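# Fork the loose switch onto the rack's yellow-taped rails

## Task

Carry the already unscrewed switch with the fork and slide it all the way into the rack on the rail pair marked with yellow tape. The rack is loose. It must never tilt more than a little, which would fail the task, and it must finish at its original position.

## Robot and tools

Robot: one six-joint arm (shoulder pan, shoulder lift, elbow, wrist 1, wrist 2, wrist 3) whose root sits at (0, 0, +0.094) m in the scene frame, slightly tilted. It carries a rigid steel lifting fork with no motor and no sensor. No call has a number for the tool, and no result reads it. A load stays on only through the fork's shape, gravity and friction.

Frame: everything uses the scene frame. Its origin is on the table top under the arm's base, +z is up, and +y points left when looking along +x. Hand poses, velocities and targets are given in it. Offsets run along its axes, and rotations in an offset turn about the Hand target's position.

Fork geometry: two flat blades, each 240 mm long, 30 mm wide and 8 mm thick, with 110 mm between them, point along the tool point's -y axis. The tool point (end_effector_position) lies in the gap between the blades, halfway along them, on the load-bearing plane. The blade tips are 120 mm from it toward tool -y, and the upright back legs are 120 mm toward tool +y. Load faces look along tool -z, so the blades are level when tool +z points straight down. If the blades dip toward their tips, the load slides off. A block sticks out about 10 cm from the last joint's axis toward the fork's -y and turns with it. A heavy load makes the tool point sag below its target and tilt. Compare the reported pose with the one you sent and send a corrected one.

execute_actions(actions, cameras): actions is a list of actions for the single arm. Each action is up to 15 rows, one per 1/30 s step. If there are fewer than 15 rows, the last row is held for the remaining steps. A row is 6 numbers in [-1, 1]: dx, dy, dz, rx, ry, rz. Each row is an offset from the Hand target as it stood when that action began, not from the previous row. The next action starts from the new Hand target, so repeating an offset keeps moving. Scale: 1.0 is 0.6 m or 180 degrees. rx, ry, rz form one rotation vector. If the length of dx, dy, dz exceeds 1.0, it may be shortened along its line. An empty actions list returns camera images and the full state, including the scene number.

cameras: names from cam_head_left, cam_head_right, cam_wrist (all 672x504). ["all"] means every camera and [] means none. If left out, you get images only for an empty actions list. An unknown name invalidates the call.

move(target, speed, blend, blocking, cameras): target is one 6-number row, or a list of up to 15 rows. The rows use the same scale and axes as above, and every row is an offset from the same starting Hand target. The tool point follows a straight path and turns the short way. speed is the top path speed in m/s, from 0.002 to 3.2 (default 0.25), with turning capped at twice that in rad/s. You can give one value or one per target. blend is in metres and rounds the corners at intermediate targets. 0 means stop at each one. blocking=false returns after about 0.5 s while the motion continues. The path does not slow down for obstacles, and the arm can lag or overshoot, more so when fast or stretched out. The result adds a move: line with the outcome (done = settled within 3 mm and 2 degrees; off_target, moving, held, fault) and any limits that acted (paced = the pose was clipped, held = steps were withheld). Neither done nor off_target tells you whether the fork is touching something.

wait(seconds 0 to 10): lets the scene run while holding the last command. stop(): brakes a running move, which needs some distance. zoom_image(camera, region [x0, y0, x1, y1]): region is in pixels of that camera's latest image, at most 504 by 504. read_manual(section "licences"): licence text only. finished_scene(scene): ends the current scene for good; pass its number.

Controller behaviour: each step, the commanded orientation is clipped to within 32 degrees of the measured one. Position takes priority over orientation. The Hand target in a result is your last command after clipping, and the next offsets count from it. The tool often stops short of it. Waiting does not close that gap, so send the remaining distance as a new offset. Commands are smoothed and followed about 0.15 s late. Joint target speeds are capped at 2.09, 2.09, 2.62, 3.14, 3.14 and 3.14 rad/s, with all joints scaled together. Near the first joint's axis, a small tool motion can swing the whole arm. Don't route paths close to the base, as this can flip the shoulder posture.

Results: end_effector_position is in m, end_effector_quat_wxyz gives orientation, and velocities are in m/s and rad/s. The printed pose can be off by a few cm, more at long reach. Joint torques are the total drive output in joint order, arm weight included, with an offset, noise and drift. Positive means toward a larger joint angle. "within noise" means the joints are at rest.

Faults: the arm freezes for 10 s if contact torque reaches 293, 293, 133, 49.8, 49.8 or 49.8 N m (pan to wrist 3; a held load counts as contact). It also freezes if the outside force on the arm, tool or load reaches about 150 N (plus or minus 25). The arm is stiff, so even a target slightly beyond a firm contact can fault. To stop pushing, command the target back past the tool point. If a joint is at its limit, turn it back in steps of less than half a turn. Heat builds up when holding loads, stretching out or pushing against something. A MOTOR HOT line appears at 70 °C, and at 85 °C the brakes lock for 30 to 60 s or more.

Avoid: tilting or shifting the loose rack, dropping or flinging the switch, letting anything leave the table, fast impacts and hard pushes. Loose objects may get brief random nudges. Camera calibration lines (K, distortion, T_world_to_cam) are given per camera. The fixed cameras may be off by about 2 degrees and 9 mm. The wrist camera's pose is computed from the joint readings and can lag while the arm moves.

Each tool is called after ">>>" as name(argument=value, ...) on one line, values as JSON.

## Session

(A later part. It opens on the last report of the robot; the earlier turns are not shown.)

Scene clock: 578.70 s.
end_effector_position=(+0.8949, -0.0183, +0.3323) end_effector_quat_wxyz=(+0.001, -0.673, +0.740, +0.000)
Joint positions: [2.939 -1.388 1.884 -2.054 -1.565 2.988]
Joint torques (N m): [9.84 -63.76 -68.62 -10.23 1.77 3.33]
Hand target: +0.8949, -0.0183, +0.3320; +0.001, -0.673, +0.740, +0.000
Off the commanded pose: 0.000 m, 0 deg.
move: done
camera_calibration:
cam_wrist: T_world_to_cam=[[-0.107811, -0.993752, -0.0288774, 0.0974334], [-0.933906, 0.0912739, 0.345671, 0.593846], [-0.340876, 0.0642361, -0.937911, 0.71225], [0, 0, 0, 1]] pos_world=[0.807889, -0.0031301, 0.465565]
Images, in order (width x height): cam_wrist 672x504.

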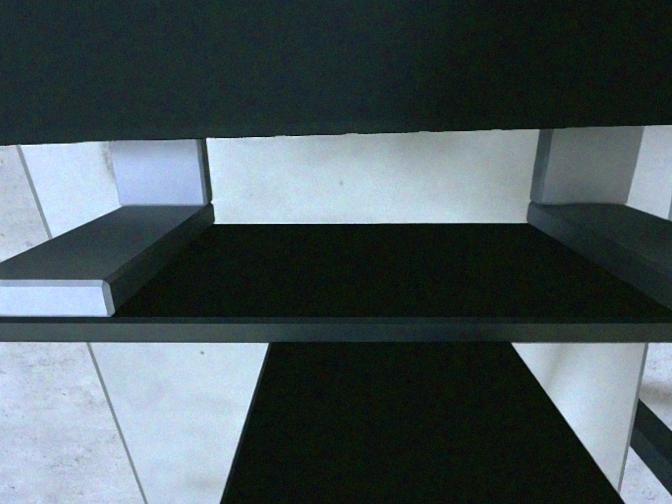

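>>> move(target=[[-0.4581, 0.0237, 0, 0, 0, 0], [-0.4581, 0.0237, 0.07, 0, 0, -0.0511]], speed=0.15, cameras=["all"])

>>> zoom_image(camera="cam_head_right", region=[280, 80, 440, 240])

>>> zoom_image(camera="cam_head_left", region=[280, 80, 440, 240])

Scene clock: 591.63 s.
end_effector_position=(+0.6200, -0.0041, +0.3740) end_effector_quat_wxyz=(+0.001, -0.611, +0.791, +0.000)
Joint positions: [2.872 -1.905 2.268 -1.92 -1.566 3.081]
Joint torques (N m): [10.66 -39.54 -98.14 -5.23 -2.29 3.25]
Hand target: +0.6200, -0.0041, +0.3740; +0.001, -0.611, +0.791, +0.000
Off the commanded pose: 0.000 m, 0 deg.
move: done
camera_calibration:
cam_wrist: T_world_to_cam=[[-0.264965, -0.963825, -0.0289128, 0.180698], [-0.9074, 0.239085, 0.345635, 0.305609], [-0.326219, 0.117817, -0.937923, 0.647889], [0, 0, 0, 1]] pos_world=[0.536542, 0.024763, 0.507265]

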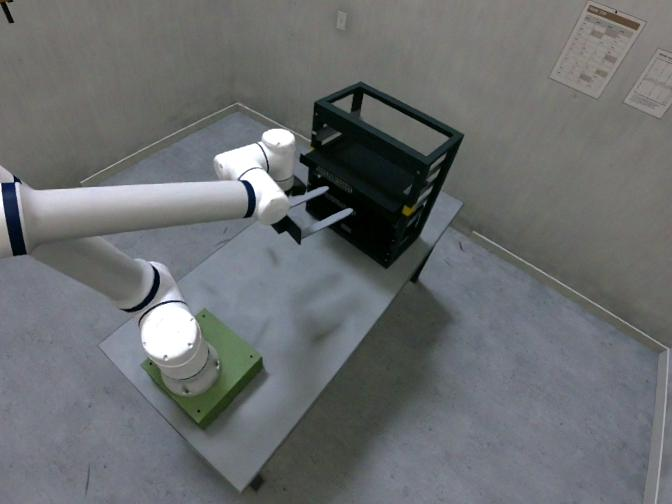

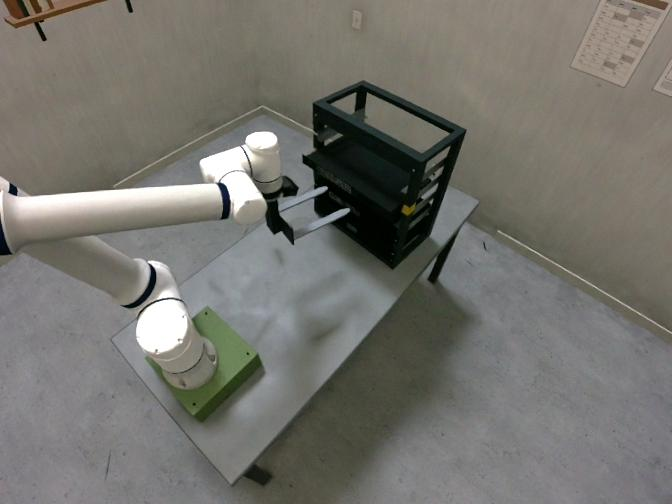

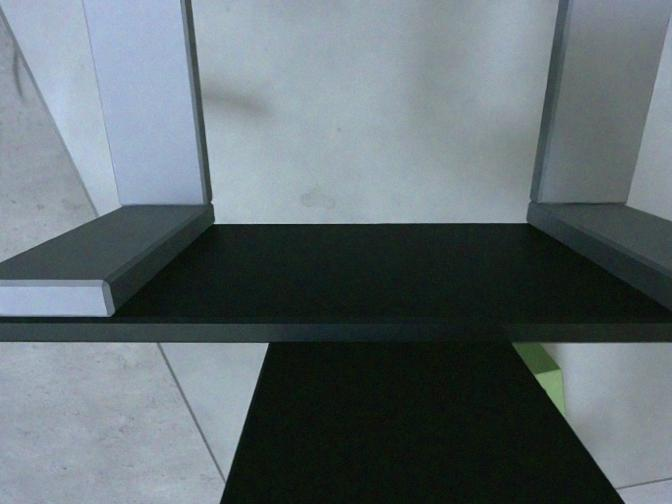

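Scaled by 3.150.

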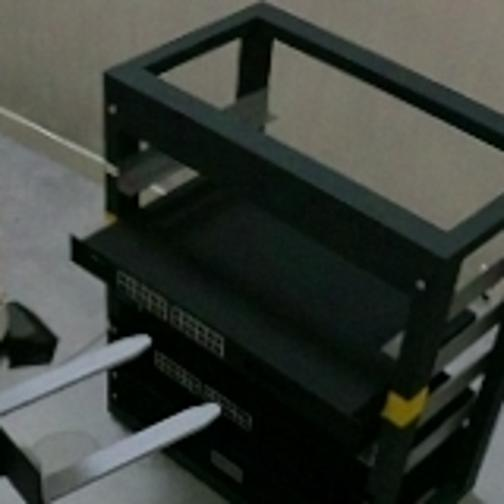

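Scaled by 3.150.

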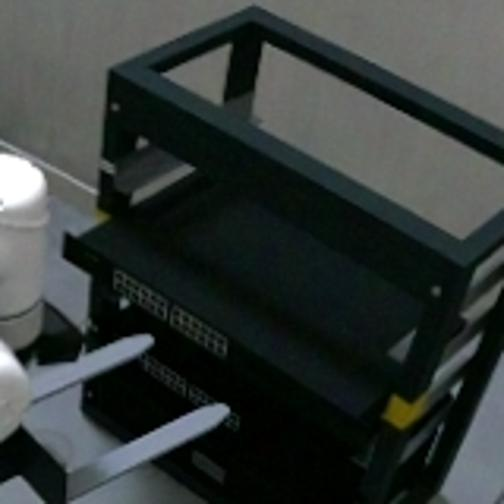

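>>> move(target=[0, 0, 0, 0, 0, 0.0603], speed=0.2, cameras=["all"])

>>> zoom_image(camera="cam_head_right", region=[280, 80, 440, 240])

>>> zoom_image(camera="cam_head_left", region=[280, 80, 440, 240])

Scene clock: 597.67 s.
end_effector_position=(+0.6200, -0.0041, +0.3740) end_effector_quat_wxyz=(-0.001, +0.683, -0.730, +0.000)
Joint positions: [2.811 -1.916 2.275 -1.915 -1.567 2.831]
Joint torques (N m): [-23.85 -38.01 -72.91 -5.22 2.15 -2.38]
Hand target: +0.6200, -0.0041, +0.3740; -0.001, +0.683, -0.730, +0.000
Off the commanded pose: 0.000 m, 0 deg.
move: done
camera_calibration:
cam_wrist: T_world_to_cam=[[-0.0792769, -0.996436, -0.0288202, 0.0654164], [-0.936133, 0.0644808, 0.345684, 0.322705], [-0.342593, 0.0543842, -0.937908, 0.657883], [0, 0, 0, 1]] pos_world=[0.532667, 0.00859658, 0.507365]

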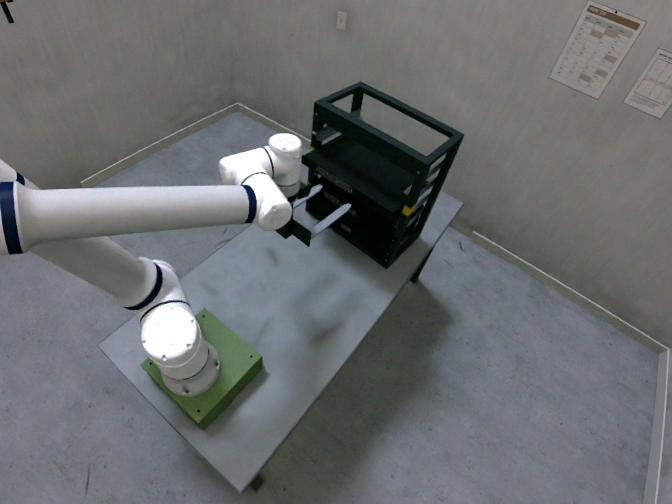

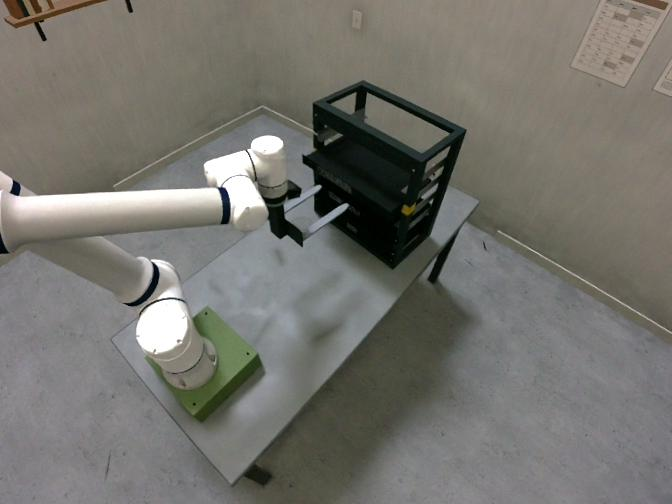

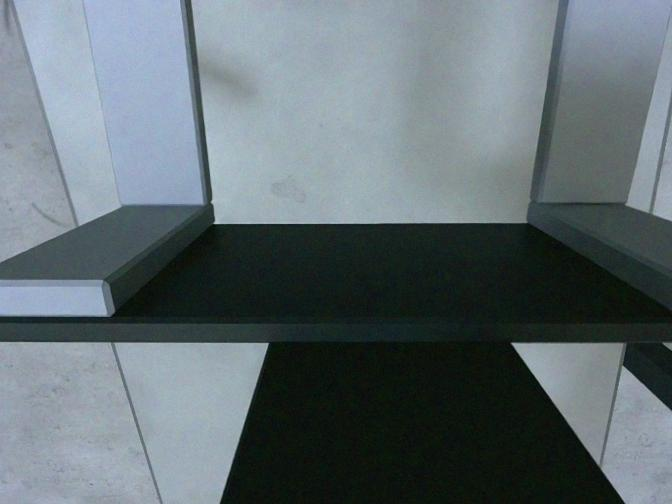

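Scaled by 3.150.

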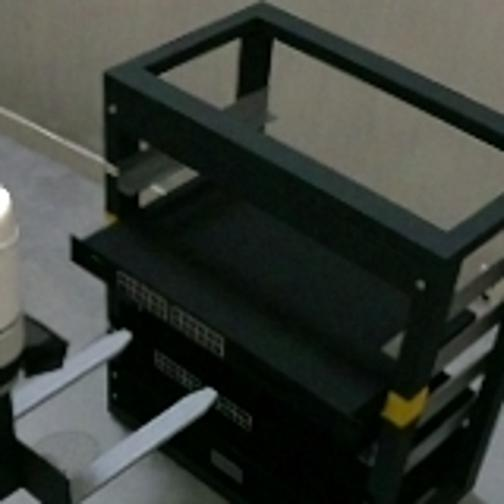

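Scaled by 3.150.

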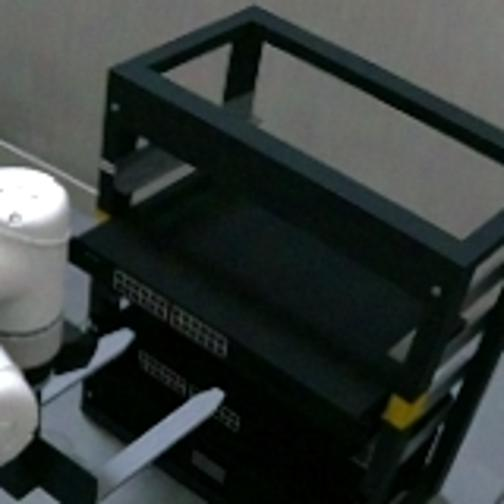

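>>> move(target=[[0.0832, -0.0055, 0, 0, 0, 0], [0.1913, -0.0126, 0, 0, 0, 0]], speed=[0.1, 0.03], cameras=["all"])

>>> zoom_image(camera="cam_head_right", region=[280, 80, 440, 240])

>>> zoom_image(camera="cam_head_left", region=[280, 80, 440, 240])

Scene clock: 605.83 s.
end_effector_position=(+0.7346, -0.0116, +0.3741) end_effector_quat_wxyz=(-0.001, +0.683, -0.730, +0.000) end_effector_velocity=(+0.002, +0.000, -0.001) end_effector_angular_velocity=(+0.000, +0.001, +0.000)
Joint positions: [2.873 -1.69 2.112 -1.979 -1.566 2.893]
Joint velocities: [0.001 0.005 -0.003 -0.001 0 0.001]
Joint torques (N m): [12.56 -31.99 -109.28 -16.67 3.92 1.37]
Hand target: +0.7348, -0.0116, +0.3740; -0.001, +0.683, -0.730, +0.000
Off the commanded pose: 0.000 m, 0 deg.
move: done
camera_calibration:
cam_wrist: T_world_to_cam=[[-0.0789889, -0.996456, -0.028923, 0.0667867], [-0.936156, 0.0641753, 0.345679, 0.4304], [-0.342598, 0.0543812, -0.937907, 0.697525], [0, 0, 0, 1]] pos_world=[0.647168, 0.000996726, 0.507365]

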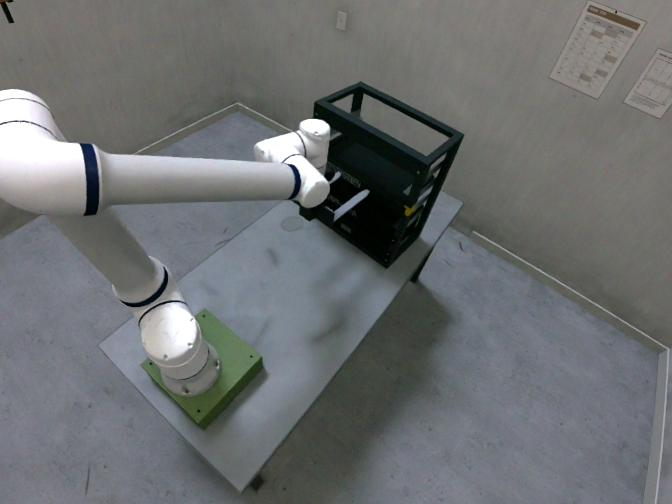

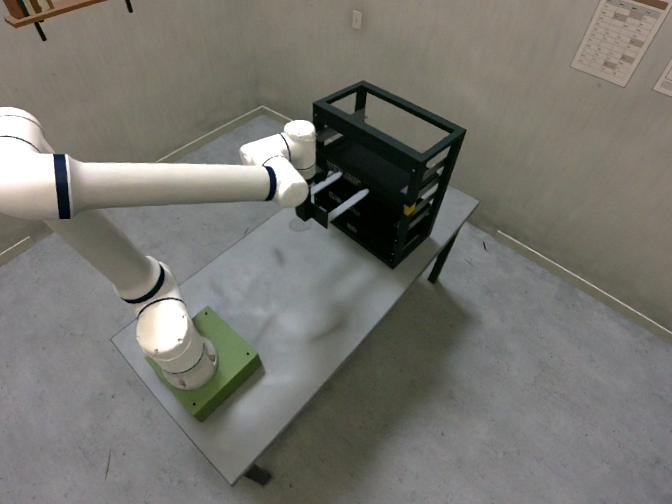

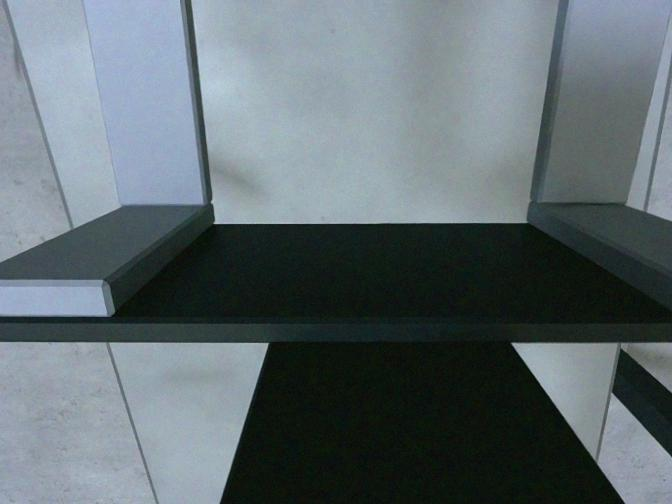

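Scaled by 3.150.

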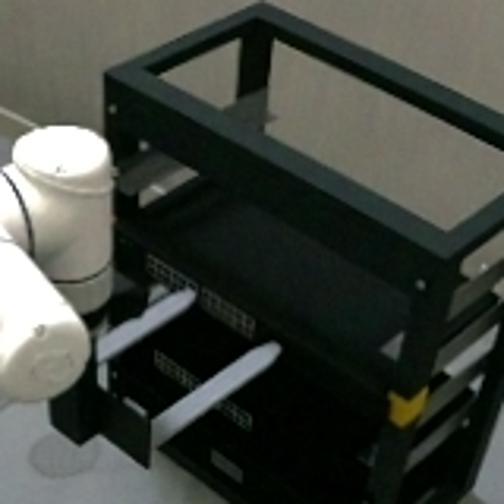

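Scaled by 3.150.

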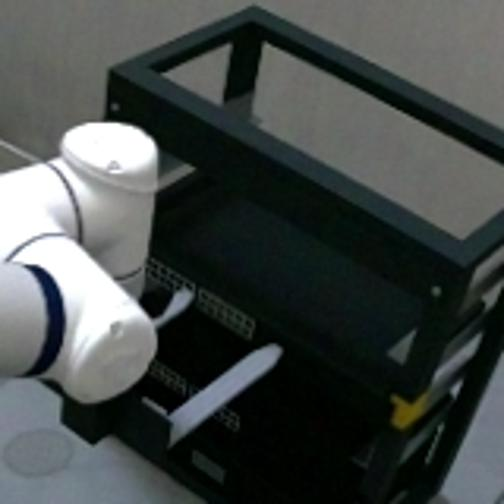

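>>> move(target=[0.02, -0.0013, 0, 0, 0, 0], speed=0.02, cameras=["cam_head_right", "cam_head_left"])

>>> zoom_image(camera="cam_head_right", region=[300, 120, 430, 240])

>>> move(target=[0.0067, -0.0004, 0, 0, 0, 0], speed=0.02, cameras=["cam_head_right", "cam_head_left"])

>>> zoom_image(camera="cam_head_right", region=[300, 120, 430, 240])

Scene clock: 611.17 s.
end_effector_position=(+0.7466, -0.0124, +0.3740) end_effector_quat_wxyz=(-0.001, +0.683, -0.730, +0.000)
Joint positions: [2.879 -1.668 2.093 -1.982 -1.566 2.898]
Joint torques (N m): [14.93 -32.47 -109.77 -16.51 4.85 1.26]
Hand target: +0.7468, -0.0124, +0.3740; -0.001, +0.683, -0.730, +0.000
Off the commanded pose: 0.000 m, 0 deg.
move: done
Images, in order (width x height): cam_head_left 672x504, cam_head_right 672x504.

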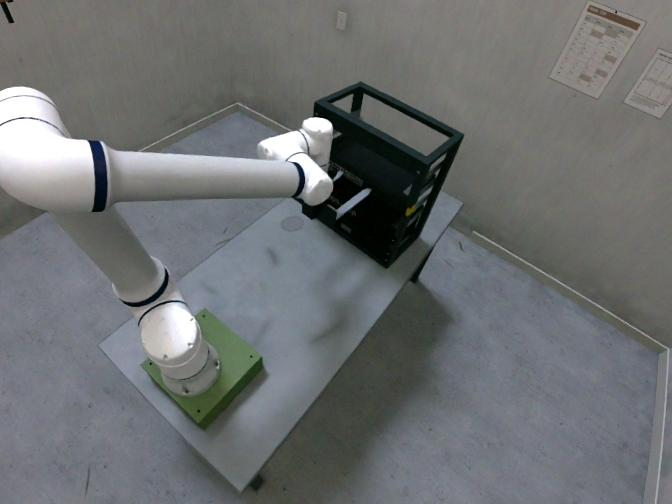

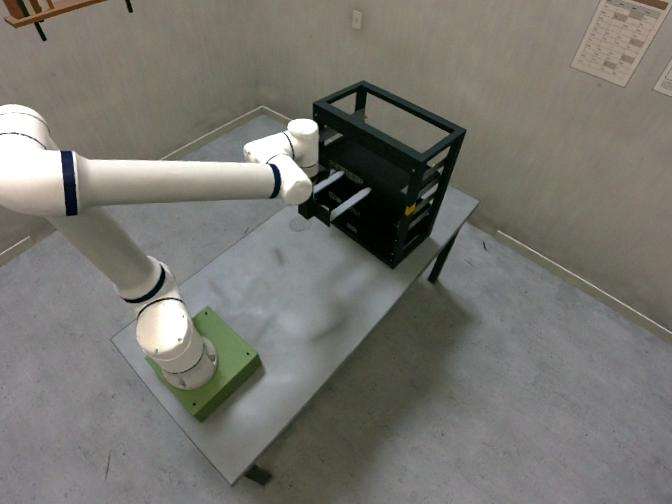

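Scaled by 3.877.

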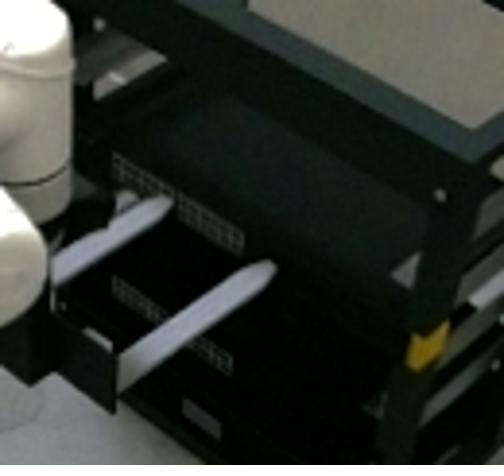

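Scene clock: 611.87 s.
end_effector_position=(+0.7506, -0.0126, +0.3740) end_effector_quat_wxyz=(-0.001, +0.683, -0.730, +0.000)
Joint positions: [2.88 -1.661 2.087 -1.983 -1.566 2.9]
Joint torques (N m): [13.91 -30.63 -110.84 -16.61 4.77 1.35]
Hand target: +0.7508, -0.0126, +0.3740; -0.001, +0.683, -0.730, +0.000
Off the commanded pose: 0.000 m, 0 deg.
move: done
Images, in order (width x height): cam_head_left 672x504, cam_head_right 672x504.

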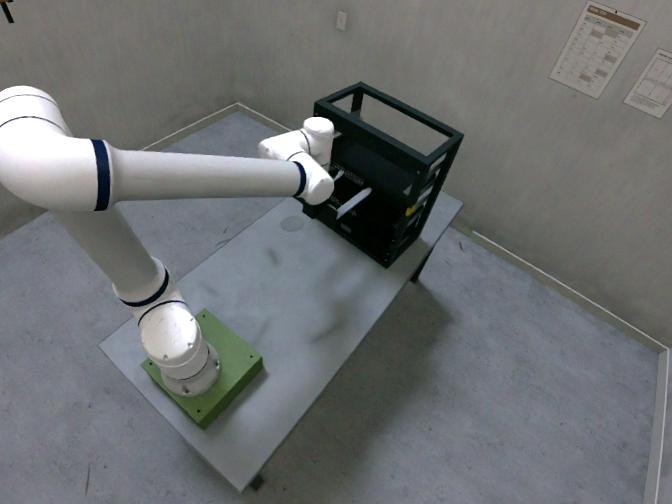

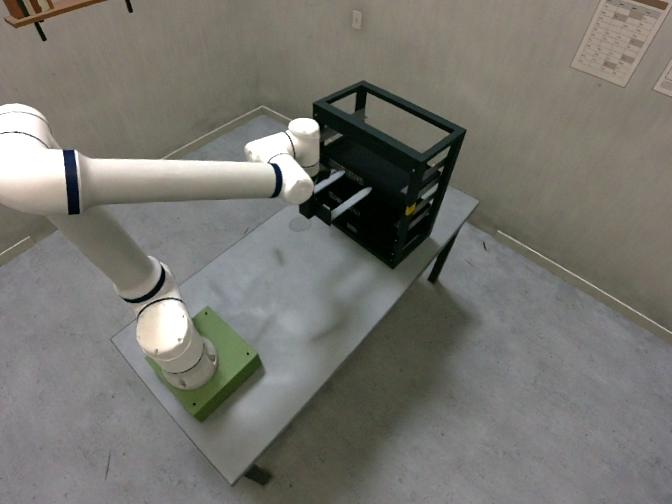

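Scaled by 3.877.

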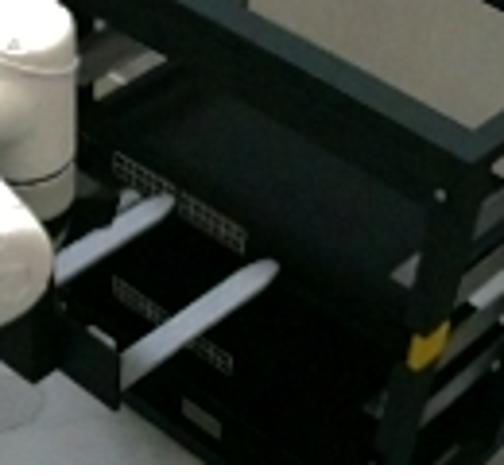

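>>> move(target=[0.005, -0.0003, 0, 0, 0, 0], speed=0.015)

>>> move(target=[0.0034, -0.0002, 0, 0, 0, 0], speed=0.015)

>>> move(target=[0.0034, -0.0002, 0, 0, 0, 0], speed=0.015, cameras=["cam_head_right", "cam_head_left"])

>>> zoom_image(camera="cam_head_right", region=[300, 120, 430, 240])

>>> zoom_image(camera="cam_head_right", region=[380, 180, 430, 230])

Scene clock: 630.47 s.
end_effector_position=(+0.7515, -0.0126, +0.3723) end_effector_quat_wxyz=(+0.000, +0.683, -0.730, -0.002)
Joint positions: [2.881 -1.656 2.084 -1.979 -1.567 2.902]
Joint torques (N m): [-5.8 -50.12 -82.99 -8.31 0.02 0.46]
Hand target: +0.7515, -0.0126, +0.3723; +0.000, +0.683, -0.730, -0.002 (not the last commanded pose)
Off the commanded pose: 0.003 m, 0 deg.
FORCE FAULT: contact force on the arm reached its limit, and the arm stopped for 10 seconds. The contact can be on any part of the arm, not only on its tool. That time counts as 20 of the actions that you can send in this scene. The arm's remaining commands of this call were not run. The arm's target is now where it stood when the stop ended, not its last command. The arm accepts commands again.
move: fault

not run: an earlier result of this reply reported a stop or a fault. Calls in your next reply go to the robot.

not run: an earlier result of this reply reported a stop or a fault. Calls in your next reply go to the robot.

Scaled by 3.877.
This view is cut from an older image: the scene may have changed since it was taken.

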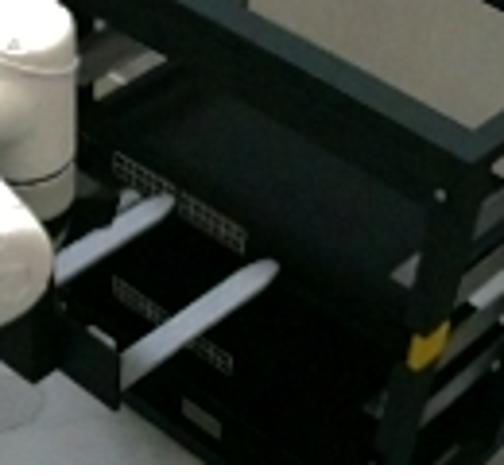

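Scaled by 10.080.
This view is cut from an older image: the scene may have changed since it was taken.

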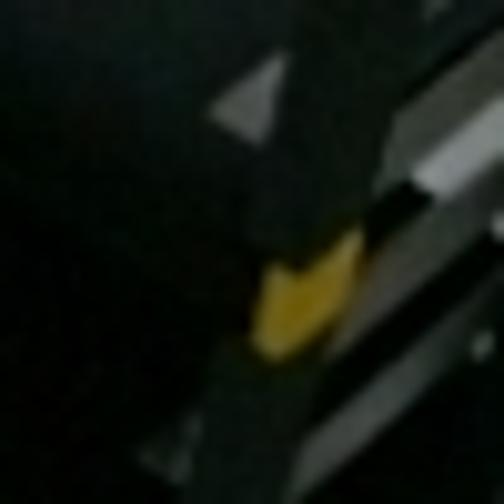

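>>> move(target=[-0.1, 0.0066, 0, 0, 0, 0], speed=0.06, cameras=["all"])

>>> zoom_image(camera="cam_head_right", region=[300, 110, 440, 250])

>>> zoom_image(camera="cam_head_right", region=[380, 180, 430, 230])

>>> zoom_image(camera="cam_head_left", region=[300, 110, 440, 250])

Scene clock: 637.40 s.
end_effector_position=(+0.6917, -0.0087, +0.3723) end_effector_quat_wxyz=(+0.000, +0.683, -0.730, -0.002)
Joint positions: [2.854 -1.767 2.175 -1.959 -1.567 2.875]
Joint torques (N m): [-24.24 -53.91 -71.59 -5.24 -1.72 -2.15]
Hand target: +0.6915, -0.0087, +0.3723; +0.000, +0.683, -0.730, -0.002
Off the commanded pose: 0.000 m, 0 deg.
move: done
camera_calibration:
cam_wrist: T_world_to_cam=[[-0.0799991, -0.996368, -0.0291832, 0.0670436], [-0.934416, 0.0647664, 0.350245, 0.387833], [-0.347083, 0.0552886, -0.936203, 0.68344], [0, 0, 0, 1]] pos_world=[0.604971, 0.00389506, 0.505959]

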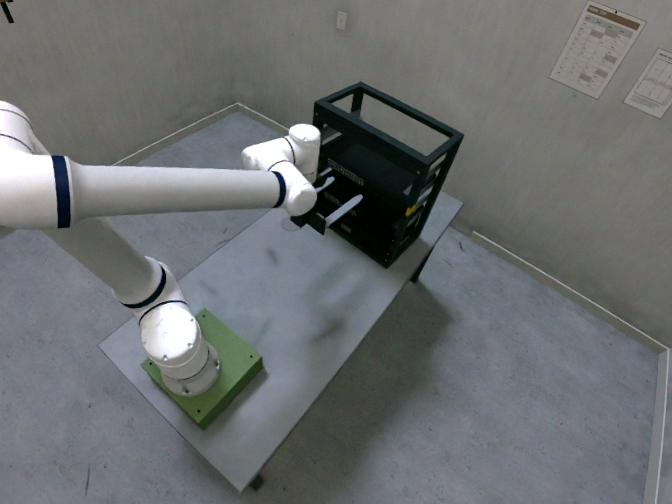

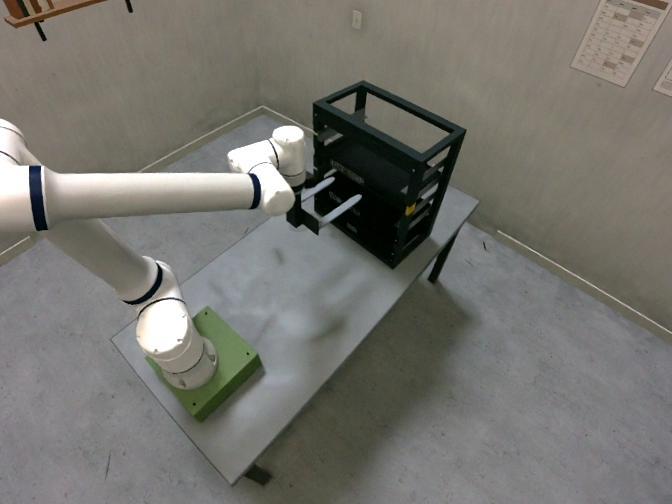

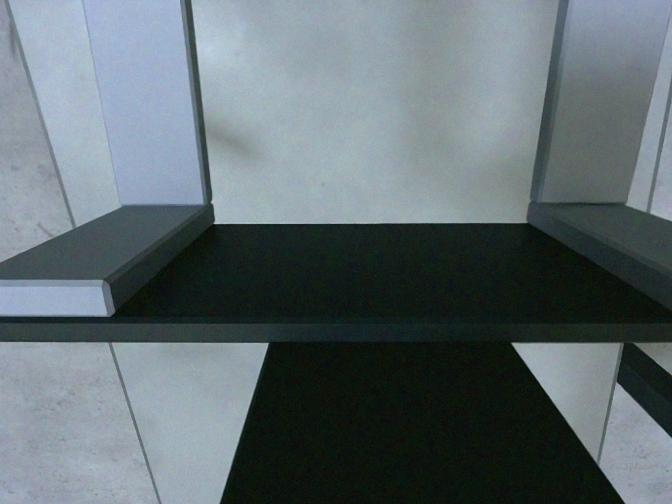

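Scaled by 3.600.

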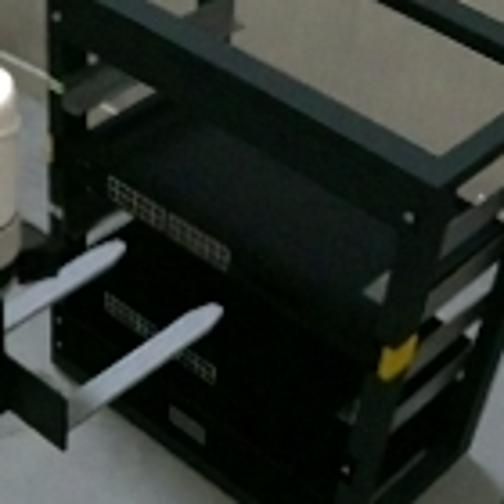

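Scaled by 10.080.

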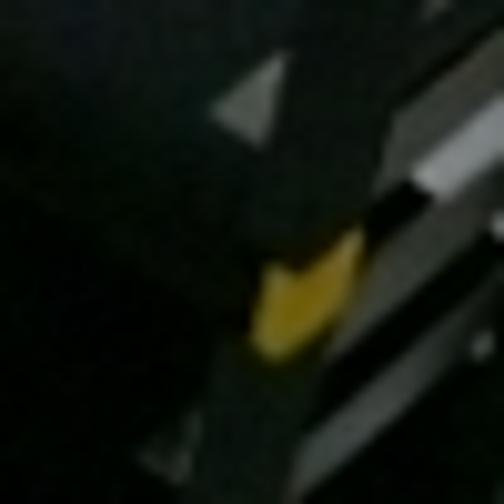

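Scaled by 3.600.

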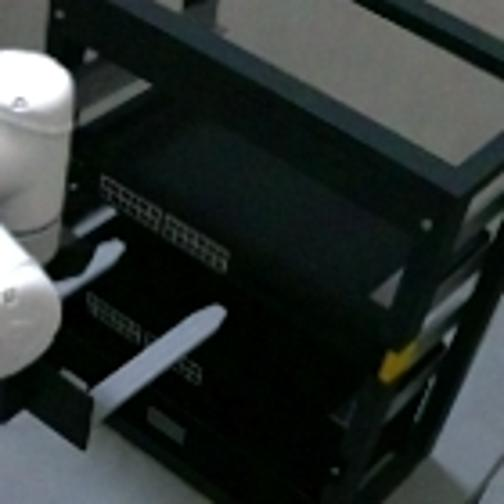

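>>> move(target=[[-0.12, 0, 0, 0, 0, 0], [-0.05, 0.3, 0.22, 0, -0.5, 0]], speed=0.35, cameras=["cam_wrist"])

>>> zoom_image(camera="cam_wrist", region=[180, 0, 560, 230])

>>> move(target=[0, -0.55, 0, 0, 0, 0], speed=0.35, cameras=["all"])

>>> zoom_image(camera="cam_wrist", region=[180, 0, 560, 230])

Scene clock: 651.47 s.
end_effector_position=(+0.6615, +0.1713, +0.5043) end_effector_quat_wxyz=(+0.516, -0.485, +0.517, -0.481)
Joint positions: [3.191 -1.002 2.51 -4.633 -1.571 3.215]
Joint torques (N m): [9.74 -52.7 -28.57 -9.88 -2.21 -1.96]
Hand target: +0.6615, +0.1713, +0.5043; +0.516, -0.485, +0.517, -0.481
Off the commanded pose: 0.000 m, 0 deg.
move: done
camera_calibration:
cam_wrist: T_world_to_cam=[[0.0291132, -0.996361, -0.0801084, 0.201321], [-0.350631, 0.0648706, -0.934264, 0.563329], [0.936061, 0.0552879, -0.347466, -0.359039], [0, 0, 0, 1]] pos_world=[0.527742, 0.183895, 0.417672]
Images, in order (width x height): cam_wrist 672x504.

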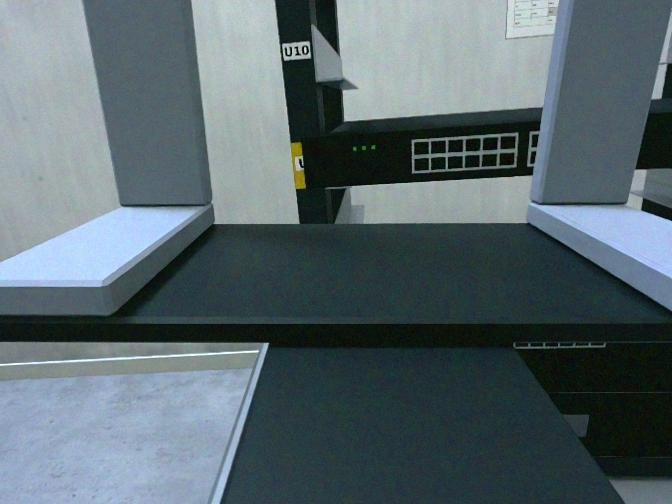

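Scaled by 1.326.

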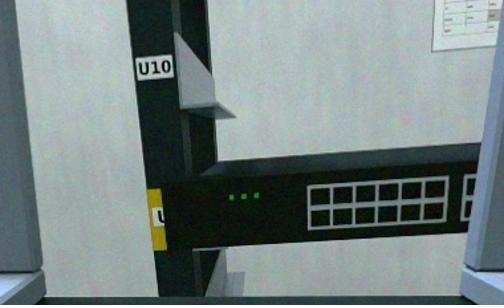

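Scene clock: 653.20 s.
end_effector_position=(+0.6615, -0.1585, +0.5043) end_effector_quat_wxyz=(+0.516, -0.485, +0.517, -0.481)
Joint positions: [2.337 -0.997 2.533 -4.652 -0.717 3.196]
Joint torques (N m): [-21.6 -76.75 -22.97 -2.14 1.6 -2.4]
Hand target: +0.6615, -0.1587, +0.5043; +0.516, -0.485, +0.517, -0.481
Off the commanded pose: 0.000 m, 0 deg.
move: done
camera_calibration:
cam_wrist: T_world_to_cam=[[0.0290562, -0.996367, -0.0800574, -0.127282], [-0.350241, 0.0648655, -0.934411, 0.584519], [0.936209, 0.0551898, -0.347084, -0.341185], [0, 0, 0, 1]] pos_world=[0.527841, -0.145905, 0.417571]

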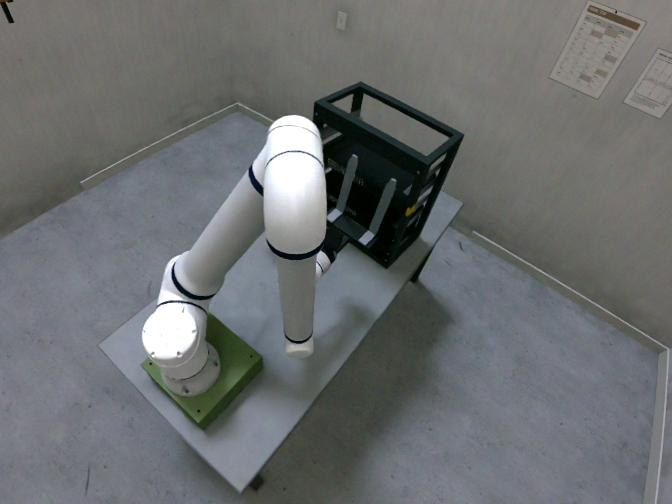

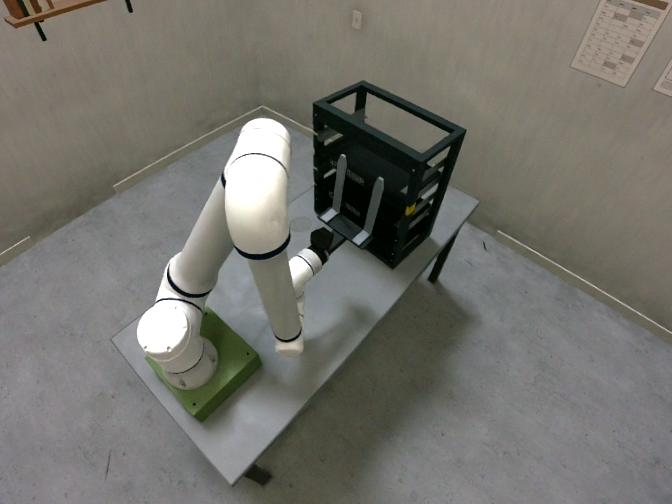

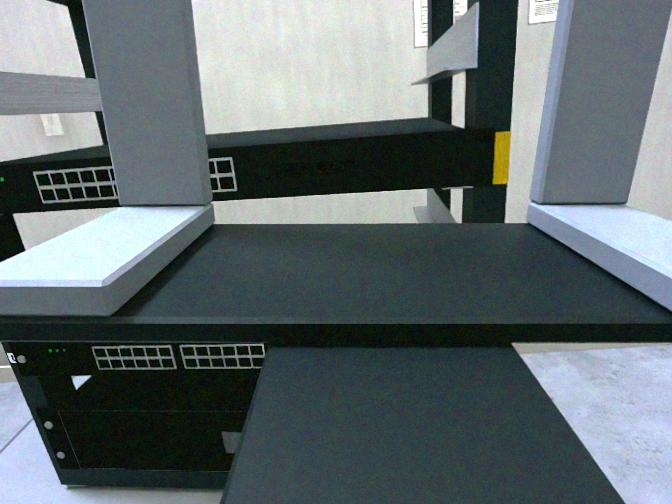

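Scaled by 1.326.

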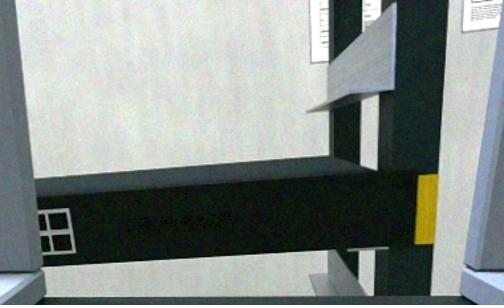

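>>> finished_scene(scene=1)

The scene is finished: the task was done.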